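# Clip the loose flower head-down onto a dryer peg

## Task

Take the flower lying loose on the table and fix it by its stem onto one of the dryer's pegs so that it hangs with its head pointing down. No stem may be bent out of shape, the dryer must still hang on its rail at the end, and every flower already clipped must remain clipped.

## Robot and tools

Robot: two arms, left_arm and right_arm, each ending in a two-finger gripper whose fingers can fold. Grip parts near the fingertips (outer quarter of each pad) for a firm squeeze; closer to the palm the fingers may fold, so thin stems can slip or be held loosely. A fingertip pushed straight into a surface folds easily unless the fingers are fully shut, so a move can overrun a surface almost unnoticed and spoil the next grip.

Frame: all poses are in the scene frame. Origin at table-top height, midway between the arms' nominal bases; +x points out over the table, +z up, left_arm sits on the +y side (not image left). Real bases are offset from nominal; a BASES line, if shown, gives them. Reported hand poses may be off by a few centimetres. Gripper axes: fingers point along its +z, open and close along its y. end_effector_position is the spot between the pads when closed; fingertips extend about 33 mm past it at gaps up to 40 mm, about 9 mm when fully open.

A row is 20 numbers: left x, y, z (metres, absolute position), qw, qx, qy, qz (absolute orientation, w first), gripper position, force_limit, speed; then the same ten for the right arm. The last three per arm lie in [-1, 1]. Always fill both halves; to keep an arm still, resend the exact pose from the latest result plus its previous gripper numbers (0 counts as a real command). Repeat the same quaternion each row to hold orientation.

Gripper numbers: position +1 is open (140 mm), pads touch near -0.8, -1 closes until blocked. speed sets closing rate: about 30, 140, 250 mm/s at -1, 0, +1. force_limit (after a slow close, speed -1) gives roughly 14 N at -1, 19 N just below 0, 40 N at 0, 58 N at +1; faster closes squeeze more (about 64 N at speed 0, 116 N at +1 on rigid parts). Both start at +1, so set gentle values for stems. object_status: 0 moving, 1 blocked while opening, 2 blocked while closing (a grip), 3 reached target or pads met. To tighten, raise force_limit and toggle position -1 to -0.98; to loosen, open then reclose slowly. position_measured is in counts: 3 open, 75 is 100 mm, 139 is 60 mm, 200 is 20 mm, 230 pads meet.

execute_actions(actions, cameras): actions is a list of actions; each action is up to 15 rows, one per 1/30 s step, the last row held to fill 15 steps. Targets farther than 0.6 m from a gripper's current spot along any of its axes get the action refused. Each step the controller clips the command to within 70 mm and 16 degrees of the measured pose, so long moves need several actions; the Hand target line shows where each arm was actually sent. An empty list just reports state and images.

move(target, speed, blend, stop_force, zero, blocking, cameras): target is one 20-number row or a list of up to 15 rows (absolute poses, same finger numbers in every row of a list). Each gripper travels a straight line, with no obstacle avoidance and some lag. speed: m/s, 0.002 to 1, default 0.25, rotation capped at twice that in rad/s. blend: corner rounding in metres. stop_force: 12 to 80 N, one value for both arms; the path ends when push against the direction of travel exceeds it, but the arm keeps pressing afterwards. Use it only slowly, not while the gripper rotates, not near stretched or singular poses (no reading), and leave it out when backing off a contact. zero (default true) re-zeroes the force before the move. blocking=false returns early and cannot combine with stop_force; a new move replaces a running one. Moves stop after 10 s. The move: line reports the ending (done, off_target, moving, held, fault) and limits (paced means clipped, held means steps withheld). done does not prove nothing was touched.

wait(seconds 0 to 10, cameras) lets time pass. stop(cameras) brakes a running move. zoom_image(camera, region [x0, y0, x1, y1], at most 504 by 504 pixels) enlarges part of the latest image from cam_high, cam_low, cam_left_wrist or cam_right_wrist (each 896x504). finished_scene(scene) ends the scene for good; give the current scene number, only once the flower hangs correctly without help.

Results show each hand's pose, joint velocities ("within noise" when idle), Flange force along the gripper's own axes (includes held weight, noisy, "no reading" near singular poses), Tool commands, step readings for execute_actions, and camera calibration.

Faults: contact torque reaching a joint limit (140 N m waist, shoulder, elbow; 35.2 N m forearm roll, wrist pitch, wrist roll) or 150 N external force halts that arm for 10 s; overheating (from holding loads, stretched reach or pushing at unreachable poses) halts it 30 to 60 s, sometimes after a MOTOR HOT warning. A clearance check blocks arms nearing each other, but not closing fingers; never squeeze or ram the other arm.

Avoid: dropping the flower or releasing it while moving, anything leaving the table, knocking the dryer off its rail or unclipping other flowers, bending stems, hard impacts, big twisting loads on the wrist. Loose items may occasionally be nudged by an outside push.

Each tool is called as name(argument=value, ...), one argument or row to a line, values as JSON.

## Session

execute_actions(
  actions=[],
)

zoom_image(
  camera="cam_high",
  region=[320, 70, 560, 310],
)

zoom_image(
  camera="cam_low",
  region=[330, 50, 530, 300],
)

Scene clock: 0.00 s.
left_arm: end_effector_position=(+0.3245, +0.1430, +0.3803) position_measured=3 object_status=3 end_effector_quat_wxyz=(+0.534, +0.534, -0.525, +0.394) | right_arm: end_effector_position=(+0.0901, -1.0284, +0.1660) position_measured=3 object_status=3 end_effector_quat_wxyz=(+0.260, +0.763, -0.570, +0.158)
Joint positions: left_arm=[0.091 -0.174 -0.837 1.305 -1.709 -0.54] | right_arm=[-1.207 0.016 -0.457 0.518 -0.606 1.09]
Joint velocities: within noise
Flange force (N): no reading
Hand target: left_arm +0.3245, +0.1430, +0.3803; +0.534, +0.534, -0.525, +0.394 | right_arm +0.0901, -1.0284, +0.1660; +0.260, +0.763, -0.570, +0.158
Tool commands: left_gripper/position=+1.0 left_gripper/force_limit=+1.0 left_gripper/speed=+1.0 right_gripper/position=+1.0 right_gripper/force_limit=+1.0 right_gripper/speed=+1.0
camera_calibration:
cam_left_wrist: T_world_to_cam=[[-0.989702, 0.102393, 0.100029, 0.282933], [-0.0564374, 0.363071, -0.930051, 0.342678], [-0.131548, -0.926118, -0.353554, 0.456015], [0, 0, 0, 1]] pos_world=[0.359347, 0.268937, 0.451632]
cam_right_wrist: T_world_to_cam=[[-0.959355, -0.237011, 0.153182, -0.162947], [-0.27758, 0.890374, -0.360809, 1.02992], [-0.0508733, -0.388664, -0.919974, -0.0958923], [0, 0, 0, 1]] pos_world=[0.124683, -0.992906, 0.308347]

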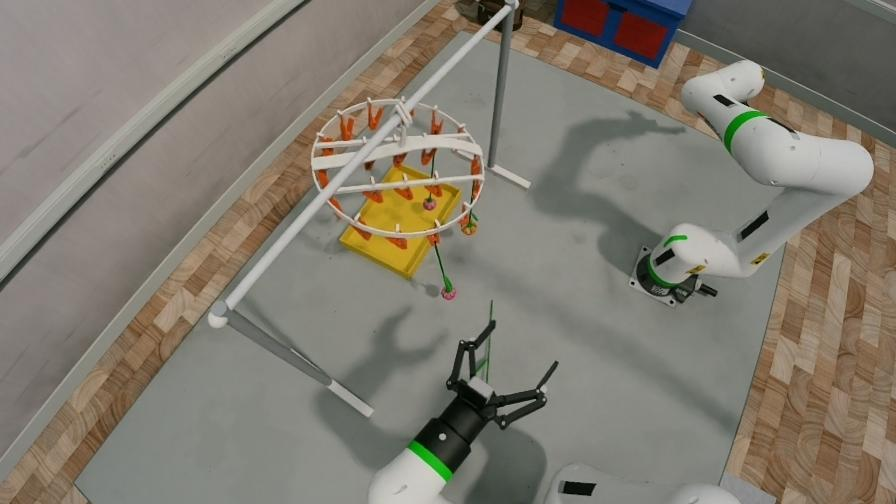

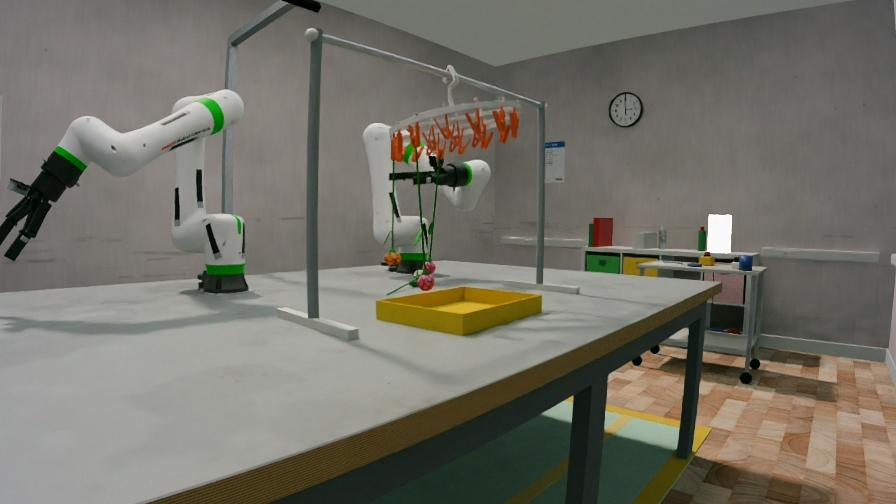

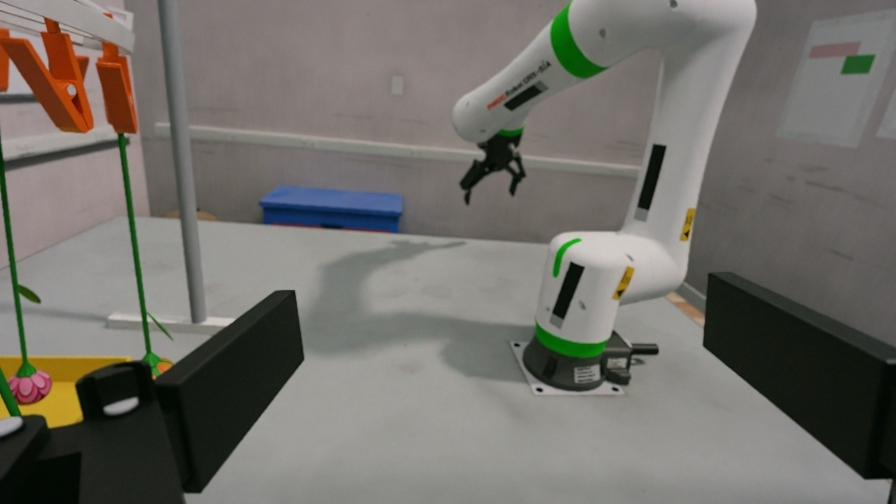

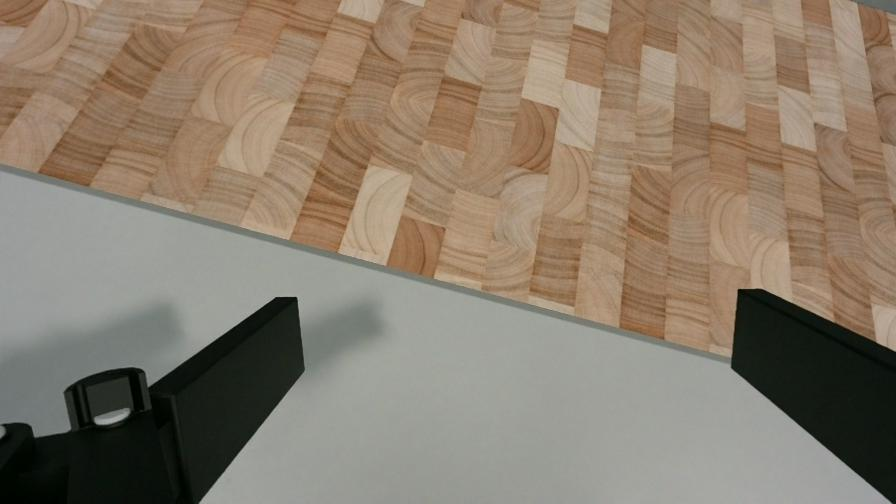

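Scaled by 2.100.

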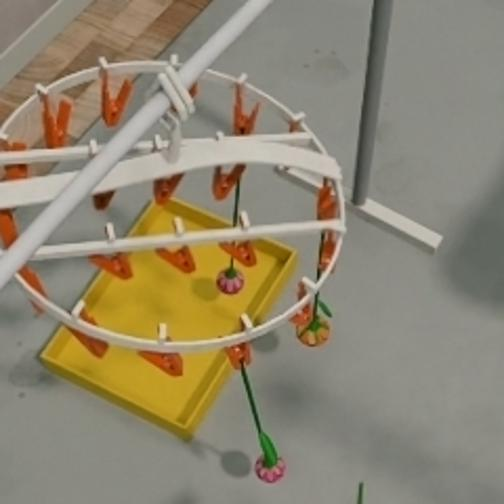

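Scaled by 2.016.

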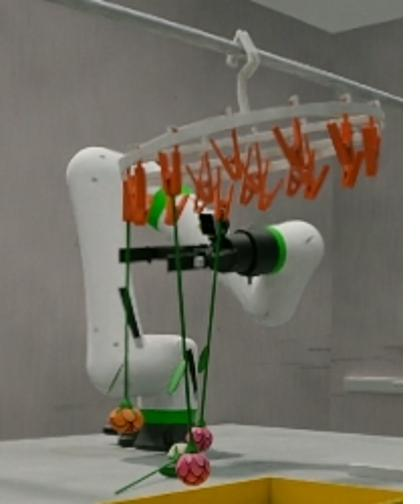

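move(
  target=[
    [0.36,0.3,0.54,0.2025,0.765,-0.2926,0.531,1,1,1,0.2,-0.75,0.45,0.2025,-0.765,-0.2926,-0.531,1,1,1],
    [0.36,0.3,0.54,0.2025,0.765,-0.2926,0.531,1,1,1,0.33,-0.48,0.52,0.2025,-0.765,-0.2926,-0.531,1,1,1],
  ],
  speed=0.3,
  blend=0.05,
)

zoom_image(
  camera="cam_left_wrist",
  region=[350, 0, 700, 350],
)

zoom_image(
  camera="cam_right_wrist",
  region=[250, 0, 600, 350],
)

zoom_image(
  camera="cam_high",
  region=[420, 280, 580, 430],
)

Scene clock: 5.53 s.
left_arm: end_effector_position=(+0.3600, +0.3000, +0.5400) position_measured=3 object_status=3 end_effector_quat_wxyz=(+0.203, +0.767, -0.294, +0.533) | right_arm: end_effector_position=(+0.3300, -0.4800, +0.5200) position_measured=3 object_status=3 end_effector_quat_wxyz=(-0.203, +0.767, +0.293, +0.533)
Joint positions: left_arm=[0.891 -0.86 -0.644 1.237 -1.731 0.172] | right_arm=[-1.455 -0.33 0.123 -1.451 -2.219 2.835]
Joint velocities: within noise
Flange force (N): left_arm=no reading | right_arm=[-6.0 -2.0 3.0]
Hand target: left_arm +0.3600, +0.3000, +0.5400; +0.203, +0.767, -0.294, +0.533 | right_arm +0.3300, -0.4800, +0.5200; -0.203, +0.767, +0.294, +0.533
Off the commanded pose: left_arm 0.000 m, 0 deg | right_arm 0.000 m, 0 deg.
move: done
camera_calibration:
cam_left_wrist: T_world_to_cam=[[-0.662193, -0.746877, -0.0606244, 0.509692], [-0.386964, 0.410124, -0.825868, 0.484833], [0.641685, -0.523424, -0.560596, 0.375205], [0, 0, 0, 1]] pos_world=[0.284364, 0.378227, 0.641646]
cam_right_wrist: T_world_to_cam=[[0.706063, -0.707083, -0.0388365, -0.532395], [-0.400377, -0.353362, -0.845479, 0.431499], [0.5841, 0.612511, -0.532595, 0.524737], [0, 0, 0, 1]] pos_world=[0.242168, -0.545379, 0.623619]

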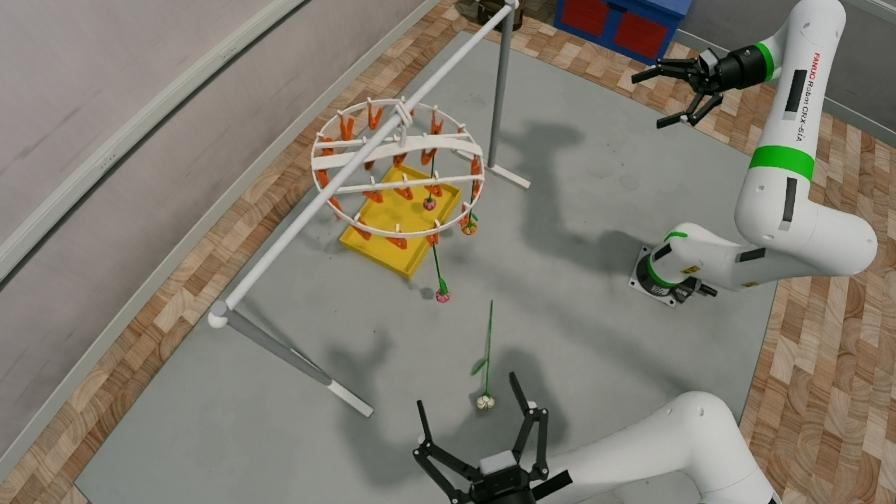

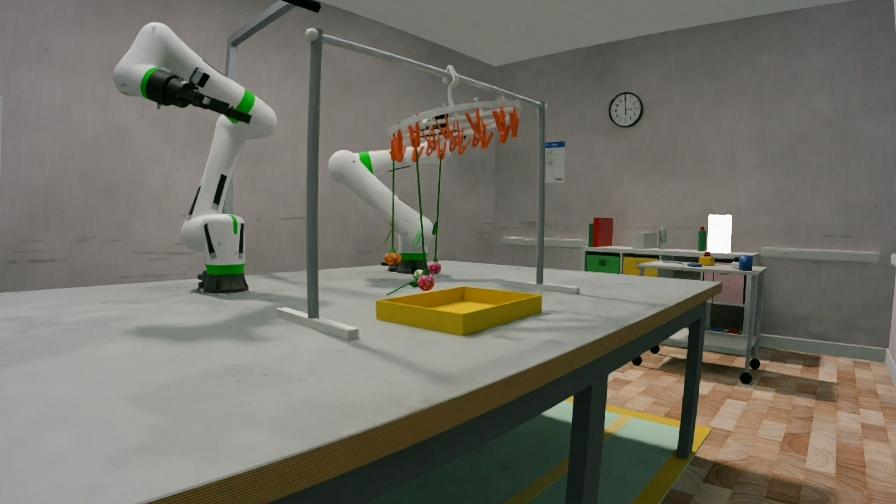

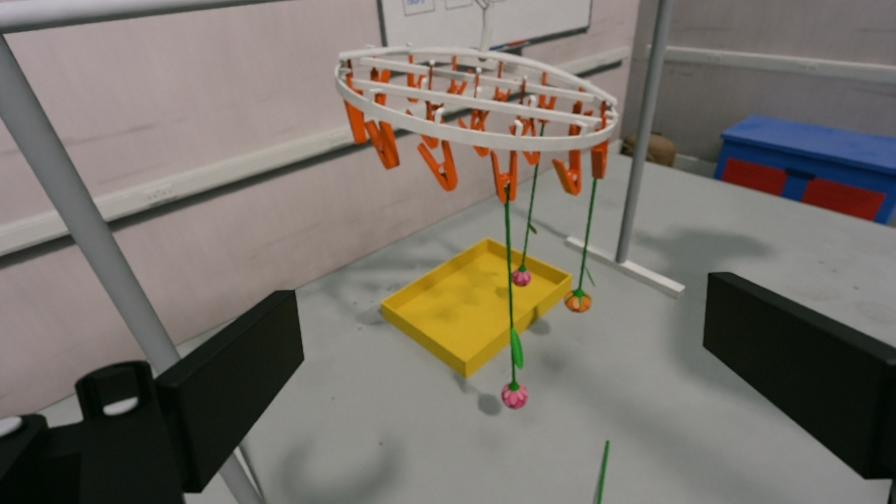

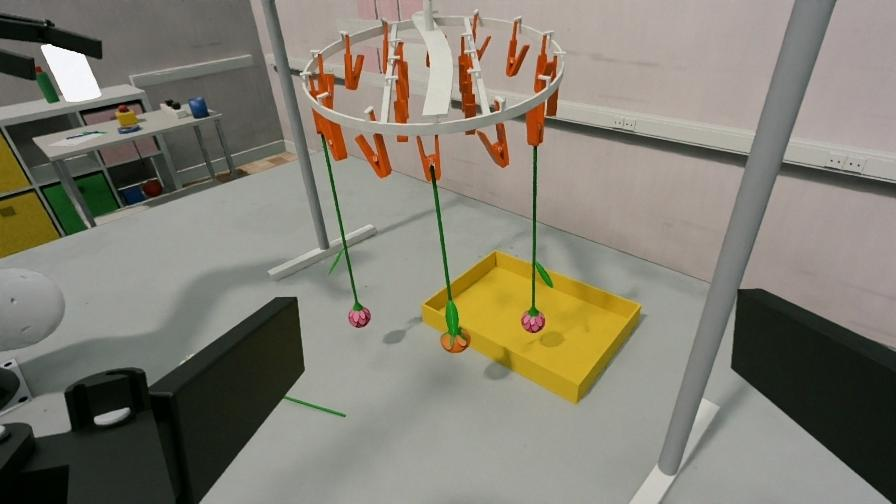

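Scaled by 1.440.

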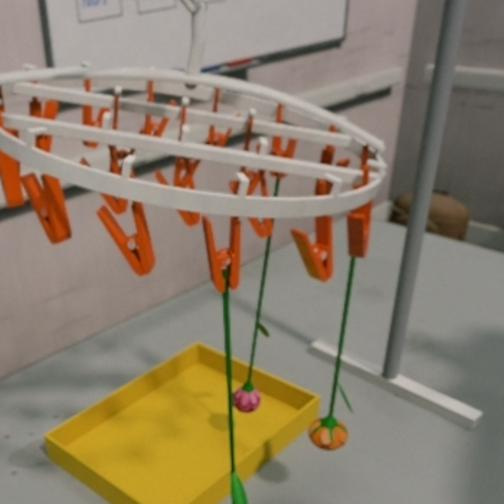

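Scaled by 1.440.

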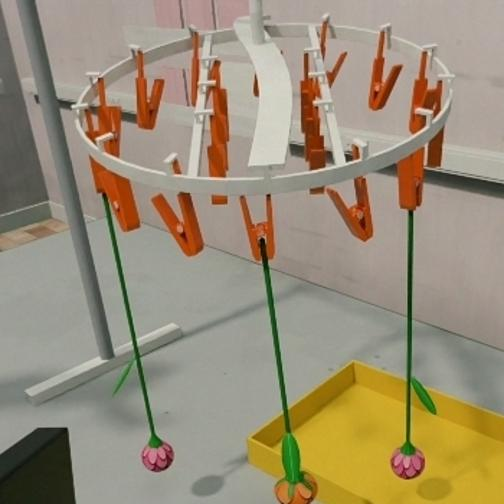

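Scaled by 3.150.

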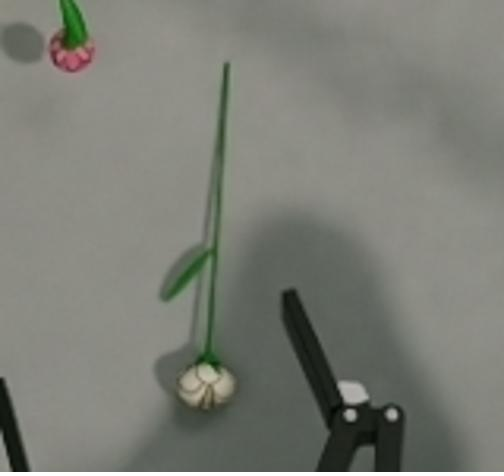

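move(
  target=[
    [0.33,0.12,0.36,0,0.849,-0.528,0,-0.3,1,0,0.33,-0.48,0.52,-0.203,0.767,0.294,0.533,1,1,1],
    [0.43,0.002,0.13,0,0.849,-0.528,0,-0.3,1,0,0.33,-0.48,0.52,-0.203,0.767,0.294,0.533,1,1,1],
  ],
  speed=0.35,
  blend=0.04,
  cameras=["cam_left_wrist","cam_right_wrist"],
)

Scene clock: 9.23 s.
left_arm: end_effector_position=(+0.4300, +0.0019, +0.1301) position_measured=167 object_status=3 end_effector_quat_wxyz=(+0.000, +0.849, -0.528, +0.000) | right_arm: end_effector_position=(+0.3300, -0.4800, +0.5200) position_measured=3 object_status=3 end_effector_quat_wxyz=(-0.203, +0.767, +0.294, +0.533)
Joint positions: left_arm=[-0.706 0.473 0.325 0 -1.423 1.121] | right_arm=[-1.455 -0.33 0.122 -1.451 -2.22 2.837]
Joint velocities: within noise
Flange force (N): left_arm=[7.3 -1.4 -4.4] | right_arm=[-6.0 -3.4 3.0]
Hand target: left_arm +0.4300, +0.0020, +0.1300; +0.000, +0.849, -0.528, +0.000 | right_arm +0.3300, -0.4800, +0.5200; -0.203, +0.767, +0.294, +0.533
Off the commanded pose: left_arm 0.000 m, 0 deg | right_arm 0.000 m, 0 deg.
move: done
camera_calibration:
cam_left_wrist: T_world_to_cam=[[-0.9193, -0.392747, -0.02526, 0.413872], [-0.387181, 0.891033, 0.236962, 0.15656], [-0.0705586, 0.22762, -0.97119, 0.302673], [0, 0, 0, 1]] pos_world=[0.462446, -0.0458474, 0.267309]
cam_right_wrist: T_world_to_cam=[[0.706615, -0.706594, -0.0376959, -0.532904], [-0.399083, -0.353971, -0.845835, 0.43095], [0.584318, 0.612723, -0.532111, 0.524504], [0, 0, 0, 1]] pos_world=[0.242066, -0.545379, 0.623519]
Images, in order (width x height): cam_left_wrist 896x504, cam_right_wrist 896x504.

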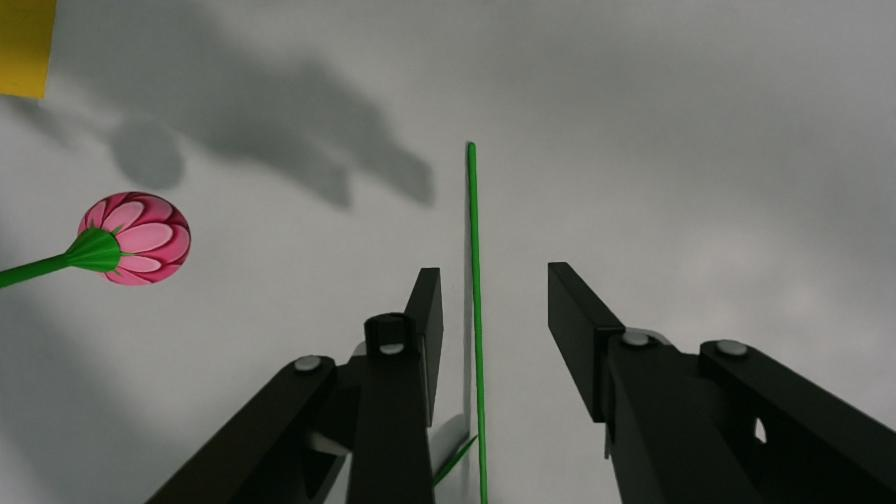

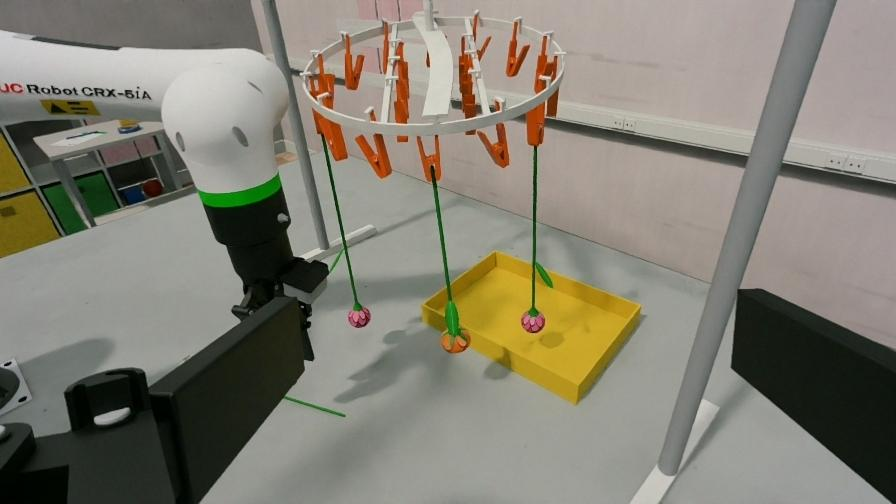

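move(
  target=[0.429,0.0107,0.039,0,0.849,-0.528,0,-0.3,1,0,0.33,-0.48,0.52,-0.203,0.767,0.294,0.533,1,1,1],
  speed=0.08,
  cameras=["cam_left_wrist","cam_low"],
)

zoom_image(
  camera="cam_low",
  region=[360, 210, 460, 310],
)

Scene clock: 11.03 s.
left_arm: end_effector_position=(+0.4290, +0.0107, +0.0390) position_measured=167 object_status=3 end_effector_quat_wxyz=(+0.000, +0.849, -0.528, +0.000) | right_arm: end_effector_position=(+0.3300, -0.4800, +0.5200) position_measured=3 object_status=3 end_effector_quat_wxyz=(-0.203, +0.767, +0.294, +0.533)
Joint positions: left_arm=[-0.696 0.511 0.163 0 -1.222 1.111] | right_arm=[-1.455 -0.33 0.122 -1.451 -2.22 2.837]
Joint velocities: within noise
Flange force (N): left_arm=[6.1 -1.3 -2.1] | right_arm=[-5.7 -3.0 2.4]
Hand target: left_arm +0.4290, +0.0107, +0.0390; +0.000, +0.849, -0.528, +0.000 | right_arm +0.3300, -0.4800, +0.5200; -0.203, +0.767, +0.294, +0.533
Off the commanded pose: left_arm 0.000 m, 0 deg | right_arm 0.000 m, 0 deg.
move: done
camera_calibration:
cam_left_wrist: T_world_to_cam=[[-0.919336, -0.392663, -0.025225, 0.413991], [-0.387077, 0.891021, 0.237178, 0.169883], [-0.0706548, 0.22781, -0.971139, 0.212182], [0, 0, 0, 1]] pos_world=[0.461346, -0.0371475, 0.176209]
Images, in order (width x height): cam_low 896x504, cam_left_wrist 896x504.

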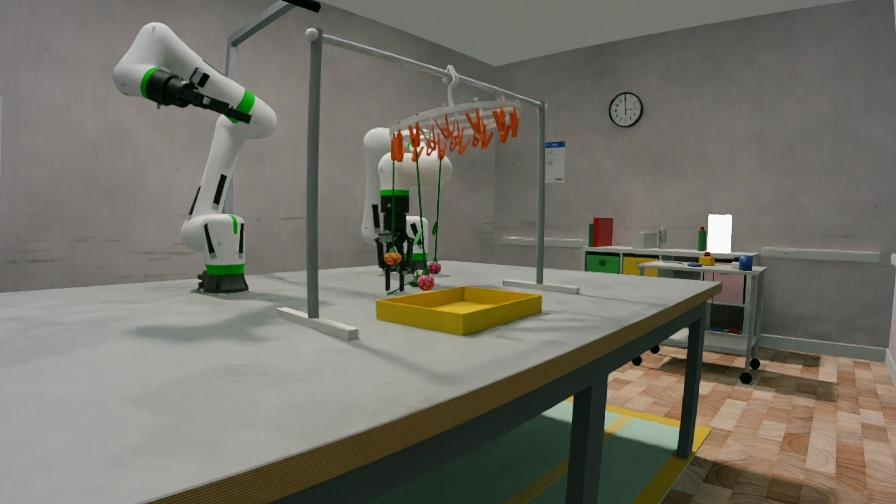

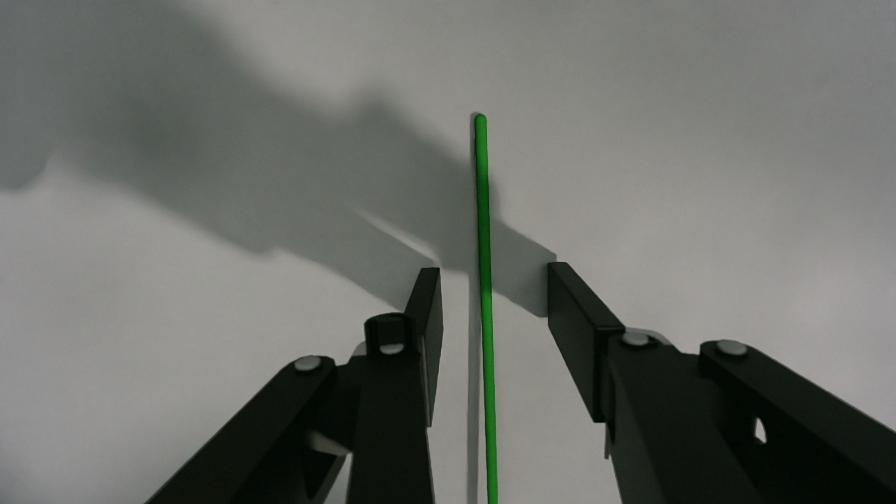

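Scaled by 5.040.

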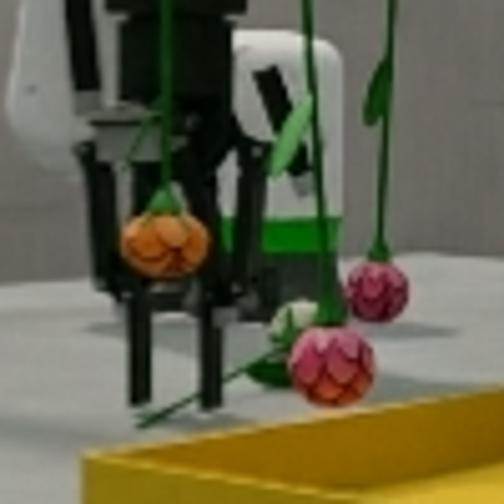

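move(
  target=[
    [0.429,0.0107,0.0365,0,0.849,-0.528,0,-0.3,1,0,0.33,-0.48,0.52,-0.203,0.767,0.294,0.533,1,1,1],
    [0.429,0.0107,0.0365,0,0.849,-0.528,0,-1,-1,-1,0.33,-0.48,0.52,-0.203,0.767,0.294,0.533,1,1,1],
  ],
  speed=0.04,
  cameras=[],
)

wait(
  seconds=1.5,
  cameras=["cam_left_wrist"],
)

Scene clock: 13.33 s.
left_arm: end_effector_position=(+0.4290, +0.0107, +0.0365) position_measured=224 object_status=2 end_effector_quat_wxyz=(+0.000, +0.849, -0.528, +0.000) | right_arm: end_effector_position=(+0.3300, -0.4800, +0.5200) position_measured=3 object_status=3 end_effector_quat_wxyz=(-0.203, +0.767, +0.294, +0.533)
Joint positions: left_arm=[-0.696 0.514 0.16 0 -1.217 1.111] | right_arm=[-1.455 -0.33 0.122 -1.451 -2.22 2.837]
Joint velocities: within noise
Flange force (N): left_arm=[6.3 -1.4 -3.1] | right_arm=[-6.2 -3.8 2.6]
Hand target: left_arm +0.4290, +0.0107, +0.0365; +0.000, +0.849, -0.528, +0.000 | right_arm +0.3300, -0.4800, +0.5200; -0.203, +0.767, +0.294, +0.533
Off the commanded pose: left_arm 0.000 m, 0 deg | right_arm 0.000 m, 0 deg.
move: done
No camera images: "cameras" was empty.

Scene clock: 14.83 s.
left_arm: end_effector_position=(+0.4290, +0.0107, +0.0365) position_measured=224 object_status=2 end_effector_quat_wxyz=(+0.000, +0.849, -0.528, +0.000) | right_arm: end_effector_position=(+0.3300, -0.4800, +0.5200) position_measured=3 object_status=3 end_effector_quat_wxyz=(-0.203, +0.767, +0.294, +0.533)
Joint positions: left_arm=[-0.696 0.514 0.16 0 -1.217 1.111] | right_arm=[-1.455 -0.33 0.122 -1.451 -2.22 2.837]
Joint velocities: within noise
Flange force (N): left_arm=[7.6 -0.9 -3.4] | right_arm=[-6.0 -3.5 2.3]
Hand target: left_arm +0.4290, +0.0107, +0.0365; +0.000, +0.849, -0.528, +0.000 | right_arm +0.3300, -0.4800, +0.5200; -0.203, +0.767, +0.294, +0.533
Tool commands: left_gripper/position=-1.0 left_gripper/force_limit=-1.0 left_gripper/speed=-1.0 right_gripper/position=+1.0 right_gripper/force_limit=+1.0 right_gripper/speed=+1.0
Off the commanded pose: left_arm 0.000 m, 0 deg | right_arm 0.000 m, 0 deg.
wait: 1.50 s; at rest by 0.17 s
camera_calibration:
cam_left_wrist: T_world_to_cam=[[-0.919338, -0.392659, -0.0252242, 0.413928], [-0.387073, 0.891023, 0.237178, 0.170474], [-0.0706548, 0.22781, -0.971139, 0.209755], [0, 0, 0, 1]] pos_world=[0.461346, -0.0371475, 0.173709]
Images, in order (width x height): cam_left_wrist 896x504.

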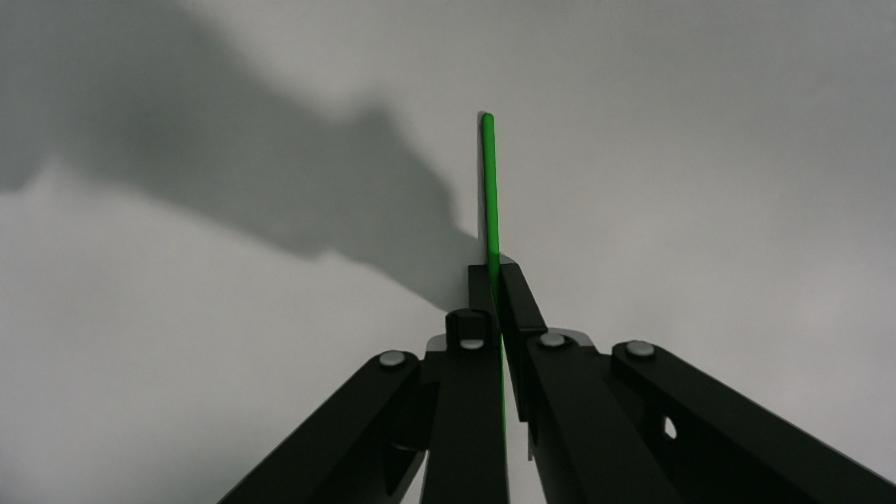

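move(
  target=[
    [0.41,0.03,0.2,0,0.849,-0.528,0,-1,-1,-1,0.38,-0.24,0.47,-0.16,0.73,0.2,0.635,0,1,0],
    [0.4,0.02,0.32,0.2932,0.6439,-0.165,0.688,-1,-1,-1,0.44,-0.111,0.44,-0.117,0.697,0.117,0.697,-0.1,1,0],
  ],
  speed=0.2,
  blend=0.03,
)

zoom_image(
  camera="cam_right_wrist",
  region=[360, 100, 660, 400],
)

zoom_image(
  camera="cam_left_wrist",
  region=[350, 0, 750, 300],
)

Scene clock: 21.43 s.
left_arm: end_effector_position=(+0.4000, +0.0200, +0.3200) position_measured=224 object_status=2 end_effector_quat_wxyz=(+0.293, +0.644, -0.165, +0.688) | right_arm: end_effector_position=(+0.4369, -0.1173, +0.4416) position_measured=129 object_status=3 end_effector_quat_wxyz=(-0.119, +0.699, +0.122, +0.694)
Joint positions: left_arm=[-0.74 -0.169 -0.994 0.054 0.943 1.686] | right_arm=[-1.668 -1.874 -0.575 -1.948 -1.681 1.826]
Joint velocities: within noise
Flange force (N): left_arm=[4.3 1.7 3.7] | right_arm=[-12.1 -1.4 2.9]
Flange force when the fault began (N): right_arm=[199.2 100.5 -93.2]
Hand target: left_arm +0.4000, +0.0200, +0.3200; +0.293, +0.644, -0.165, +0.688 | right_arm +0.4370, -0.1173, +0.4416; -0.119, +0.699, +0.122, +0.694
Tool commands: left_gripper/position=-1.0 left_gripper/force_limit=-1.0 left_gripper/speed=-1.0 right_gripper/position=+0.003922 right_gripper/force_limit=+1.0 right_gripper/speed=+0.003922
Off the commanded pose: left_arm 0.000 m, 0 deg | right_arm 0.007 m, 1 deg.
FORCE FAULT: contact force on the right arm reached its limit, and that arm stopped. The contact can be on any part of that arm, not only on its tool. That arm's remaining commands of this call were not run. That arm is still stopped at the end of this call. That arm stays stopped for about 9 more seconds. Until then a move that you send moves the other arm only, and its call returns only when the move has ended. Once the stop has ended, the next robot result says so. If the stop ends while you think or write, that arm runs what you send next. While its stop runs, that arm takes no new command, but its gripper still runs the gripper command that each later call begins with. Until it ends, the stop uses up actions while you think or wait. An arm that is not stopped still takes commands.
move: fault (right_arm); path passed 1 of 2 targets; target 2's new numbers were not sent
camera_calibration:
cam_left_wrist: T_world_to_cam=[[-0.594226, -0.798088, 0.0997516, 0.236195], [-0.158213, -0.00561272, -0.987389, 0.401953], [0.788584, -0.602514, -0.122933, -0.11766], [0, 0, 0, 1]] pos_world=[0.296732, 0.119869, 0.358859]
cam_right_wrist: T_world_to_cam=[[0.396403, -0.917939, -0.015857, -0.254073], [-0.200108, -0.0695324, -0.977303, 0.540164], [0.896003, 0.39058, -0.21125, -0.105839], [0, 0, 0, 1]] pos_world=[0.303639, -0.154326, 0.501517]

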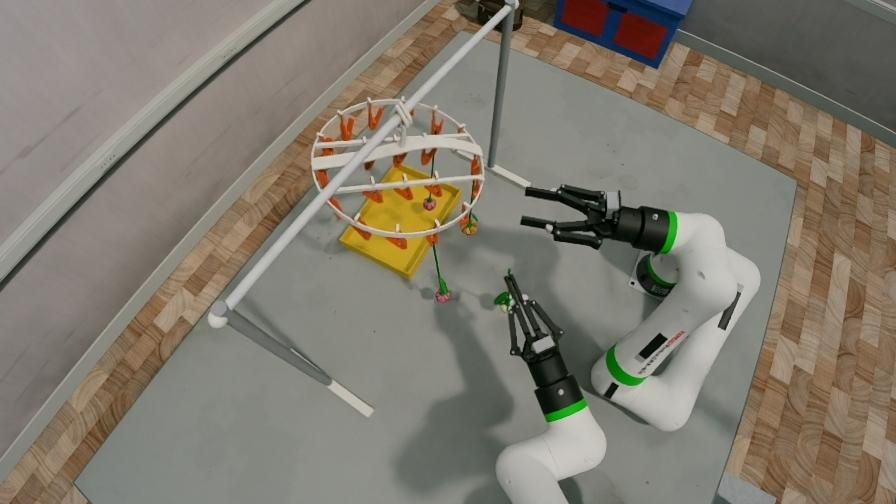

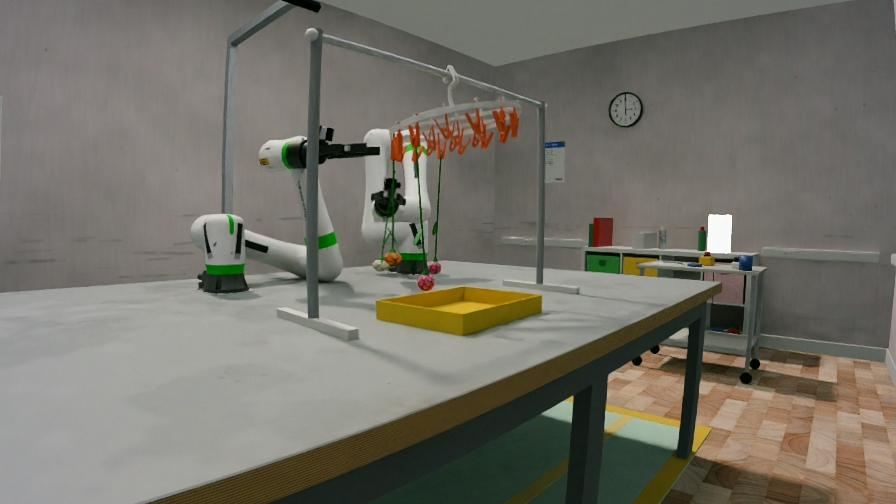

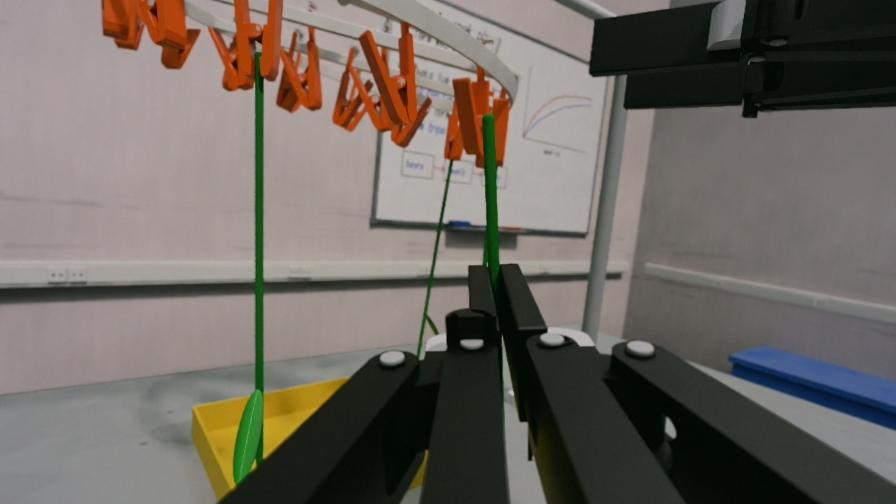

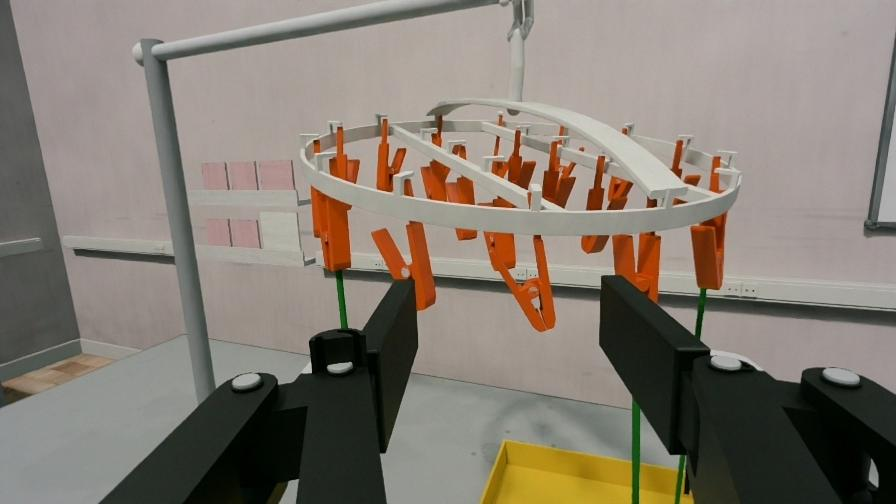

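Scaled by 1.680.

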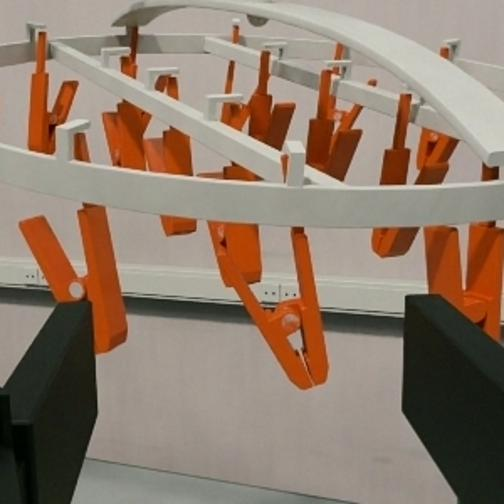

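Scaled by 1.260.

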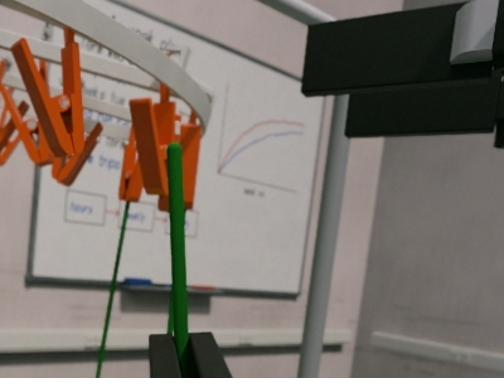

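wait(
  seconds=8,
  cameras=["cam_high","cam_right_wrist","cam_low"],
)

zoom_image(
  camera="cam_high",
  region=[320, 80, 560, 320],
)

zoom_image(
  camera="cam_low",
  region=[180, 100, 420, 310],
)

Scene clock: 29.97 s.
left_arm: end_effector_position=(+0.4000, +0.0200, +0.3200) position_measured=224 object_status=2 end_effector_quat_wxyz=(+0.293, +0.644, -0.165, +0.688) | right_arm: end_effector_position=(+0.4369, -0.1173, +0.4416) position_measured=129 object_status=3 end_effector_quat_wxyz=(-0.119, +0.699, +0.122, +0.694)
Joint positions: left_arm=[-0.74 -0.169 -0.994 0.054 0.943 1.686] | right_arm=[-1.668 -1.874 -0.575 -1.948 -1.681 1.826]
Joint velocities: within noise
Flange force (N): left_arm=[2.8 2.0 3.9] | right_arm=[-12.0 -1.7 2.5]
Hand target: left_arm +0.4000, +0.0200, +0.3200; +0.293, +0.644, -0.165, +0.688 | right_arm +0.4370, -0.1173, +0.4416; -0.119, +0.699, +0.122, +0.694
Tool commands: left_gripper/position=-1.0 left_gripper/force_limit=-1.0 left_gripper/speed=-1.0 right_gripper/position=+0.003922 right_gripper/force_limit=+1.0 right_gripper/speed=+0.003922
Off the commanded pose: left_arm 0.000 m, 0 deg | right_arm 0.007 m, 1 deg.
FORCE FAULT, CONTINUED: the right arm was still stopped when this call began, by the force fault that an earlier result reported. Since the last result the stop counts as 17 of the actions that you can send in this scene. That arm is still stopped at the end of this call. That arm stays stopped for about 1 more second. If the stop ends while you think or write, that arm runs what you send next. While its stop runs, that arm takes no new command, but its gripper still runs the gripper command that each later call begins with.
wait: 8.00 s; at rest from the start
camera_calibration:
cam_right_wrist: T_world_to_cam=[[0.396403, -0.917939, -0.015857, -0.254073], [-0.200108, -0.0695324, -0.977303, 0.540164], [0.896003, 0.39058, -0.21125, -0.105839], [0, 0, 0, 1]] pos_world=[0.303639, -0.154326, 0.501517]
Images, in order (width x height): cam_high 896x504, cam_low 896x504, cam_right_wrist 896x504.

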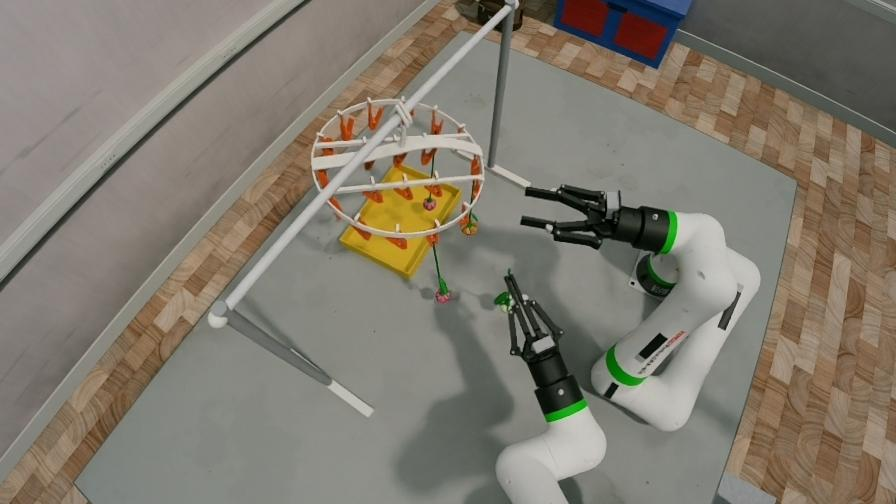

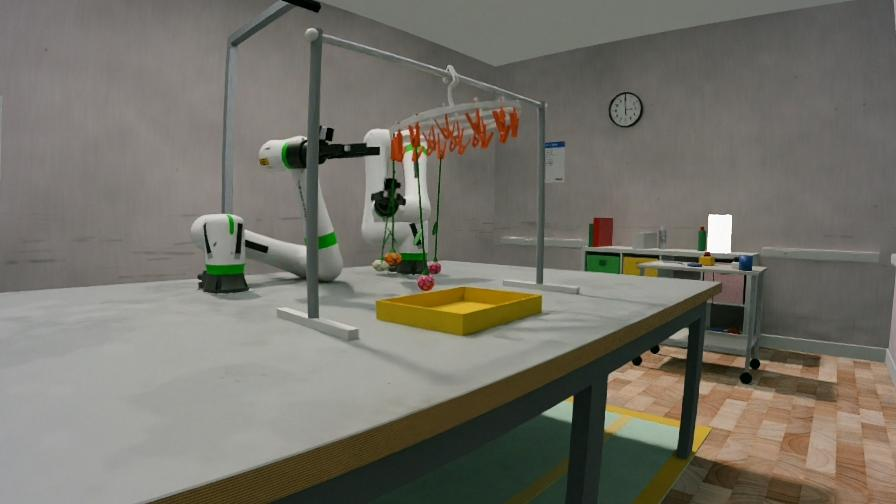

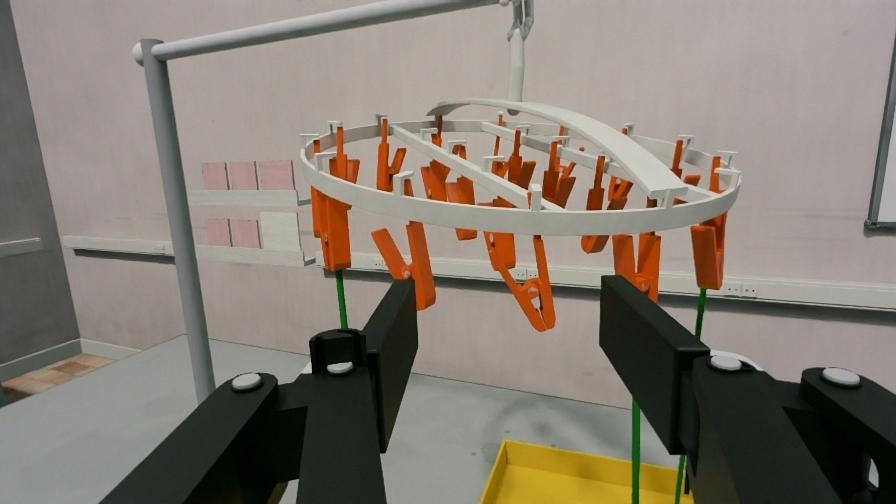

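Scaled by 2.100.

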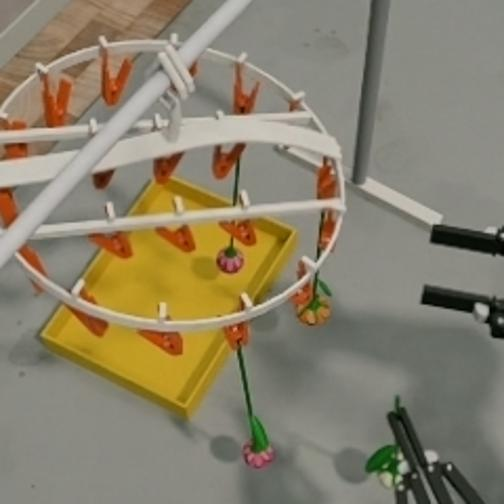

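Scaled by 2.100.

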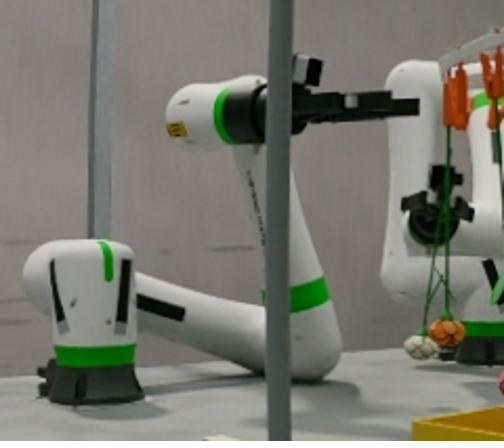

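wait(
  seconds=1,
  cameras=[],
)

move(
  target=[
    [0.4,0.02,0.32,0.2932,0.6439,-0.165,0.688,-1,-1,-1,0.40,-0.2,0.46,-0.16,0.73,0.2,0.635,0,1,0],
    [0.4,0.02,0.32,0.2932,0.6439,-0.165,0.688,-1,-1,-1,0.35,-0.36,0.50,-0.203,0.767,0.294,0.533,0,1,0],
  ],
  speed=0.1,
  blend=0.03,
  cameras=["cam_high","cam_low"],
)

Scene clock: 31.83 s.
left_arm: end_effector_position=(+0.4000, +0.0200, +0.3200) position_measured=224 object_status=2 end_effector_quat_wxyz=(+0.293, +0.644, -0.165, +0.688) | right_arm: end_effector_position=(+0.4369, -0.1173, +0.4416) position_measured=129 object_status=3 end_effector_quat_wxyz=(-0.119, +0.699, +0.122, +0.694)
Joint positions: left_arm=[-0.74 -0.169 -0.994 0.054 0.943 1.686] | right_arm=[-1.668 -1.874 -0.575 -1.948 -1.681 1.826]
Joint velocities: within noise
Flange force (N): left_arm=[3.2 1.0 4.6] | right_arm=[-11.9 -1.9 2.4]
Hand target: left_arm +0.4000, +0.0200, +0.3200; +0.293, +0.644, -0.165, +0.688 | right_arm +0.4370, -0.1173, +0.4416; -0.119, +0.699, +0.122, +0.694
Tool commands: left_gripper/position=-1.0 left_gripper/force_limit=-1.0 left_gripper/speed=-1.0 right_gripper/position=+0.003922 right_gripper/force_limit=+1.0 right_gripper/speed=+0.003922
Off the commanded pose: left_arm 0.000 m, 0 deg | right_arm 0.007 m, 1 deg.
FORCE FAULT, CONTINUED: the right arm's stop, for the force fault that an earlier result reported, is over. The rest of the stop counts as 2 of the actions that you can send in this scene. That arm's target is now where it stood when the stop ended, not its last command. That arm accepts commands again.
wait: 1.00 s; at rest from the start
No camera images: "cameras" was empty.

Scene clock: 35.47 s.
left_arm: end_effector_position=(+0.4000, +0.0200, +0.3200) position_measured=224 object_status=2 end_effector_quat_wxyz=(+0.293, +0.644, -0.165, +0.688) | right_arm: end_effector_position=(+0.3491, -0.3588, +0.5000) position_measured=129 object_status=3 end_effector_quat_wxyz=(-0.137, +0.783, +0.251, +0.552)
Joint positions: left_arm=[-0.74 -0.169 -0.994 0.054 0.943 1.686] | right_arm=[-2.611 -0.917 -0.41 -2.986 -2.993 1.783]
Joint velocities: within noise
Flange force (N): left_arm=[3.5 1.2 3.1] | right_arm=no reading
Hand target: left_arm +0.4000, +0.0200, +0.3200; +0.293, +0.644, -0.165, +0.688 | right_arm +0.3491, -0.3588, +0.5000; -0.137, +0.783, +0.251, +0.552
Off the commanded pose: left_arm 0.000 m, 0 deg | right_arm 0.001 m, 9 deg.
move: off_target (right_arm)
Images, in order (width x height): cam_high 896x504, cam_low 896x504.

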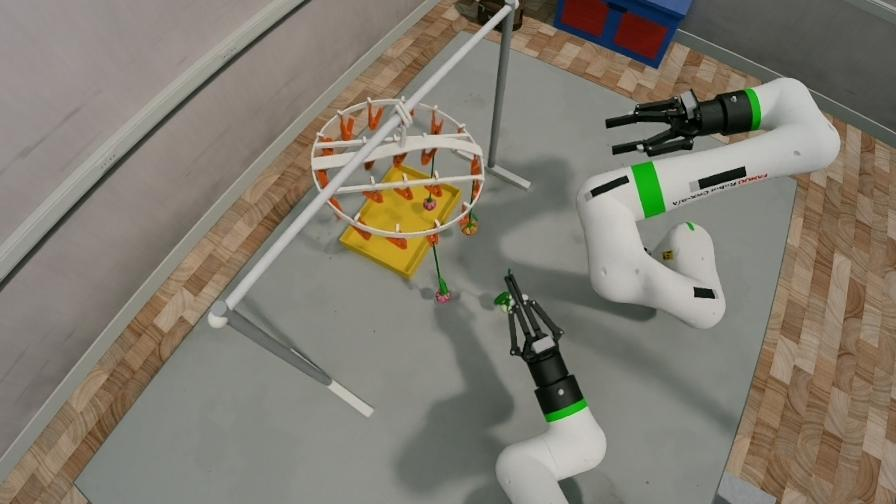

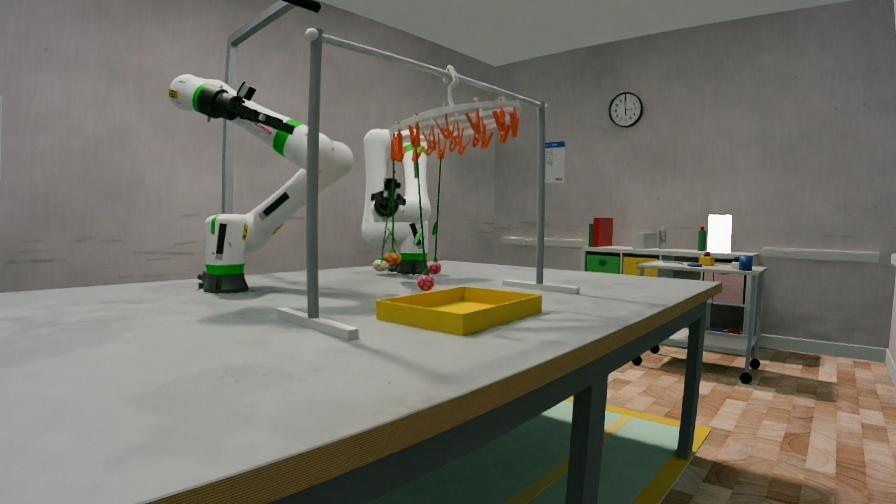

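move(
  target=[
    [0.4,0.02,0.32,0.2932,0.6439,-0.165,0.688,-1,-1,-1,0.33,-0.48,0.52,-0.203,0.767,0.294,0.533,0,1,0],
  ],
  speed=0.15,
  cameras=["cam_low"],
)

Scene clock: 37.20 s.
left_arm: end_effector_position=(+0.4000, +0.0200, +0.3200) position_measured=224 object_status=2 end_effector_quat_wxyz=(+0.293, +0.644, -0.165, +0.688) | right_arm: end_effector_position=(+0.3297, -0.4783, +0.5200) position_measured=129 object_status=3 end_effector_quat_wxyz=(+0.013, +0.820, +0.158, +0.550)
Joint positions: left_arm=[-0.74 -0.169 -0.994 0.054 0.943 1.686] | right_arm=[-3.013 -0.867 -0.332 -3.066 -3.013 1.856]
Joint velocities: within noise
Flange force (N): left_arm=[3.1 2.1 3.5] | right_arm=no reading
Hand target: left_arm +0.4000, +0.0200, +0.3200; +0.293, +0.644, -0.165, +0.688 | right_arm +0.3297, -0.4784, +0.5200; +0.013, +0.820, +0.158, +0.550
Off the commanded pose: left_arm 0.000 m, 0 deg | right_arm 0.002 m, 30 deg; orientation clipped.
move: off_target (right_arm); limits=paced
Images, in order (width x height): cam_low 896x504.

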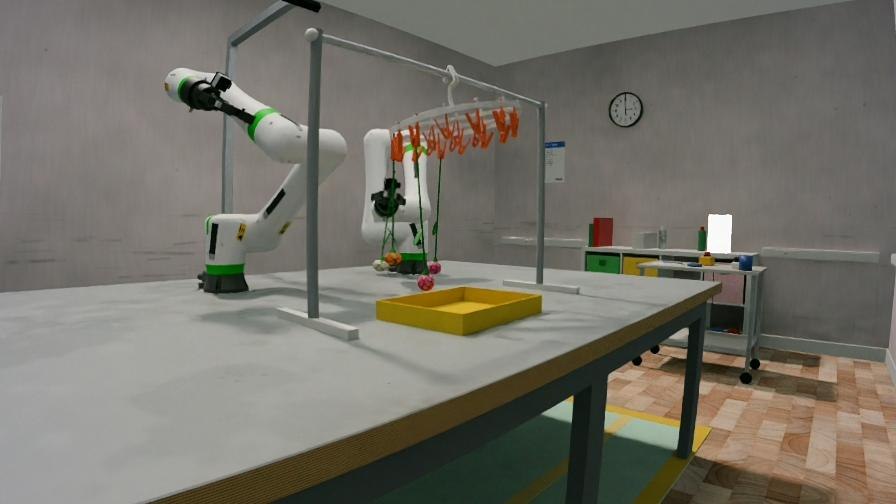

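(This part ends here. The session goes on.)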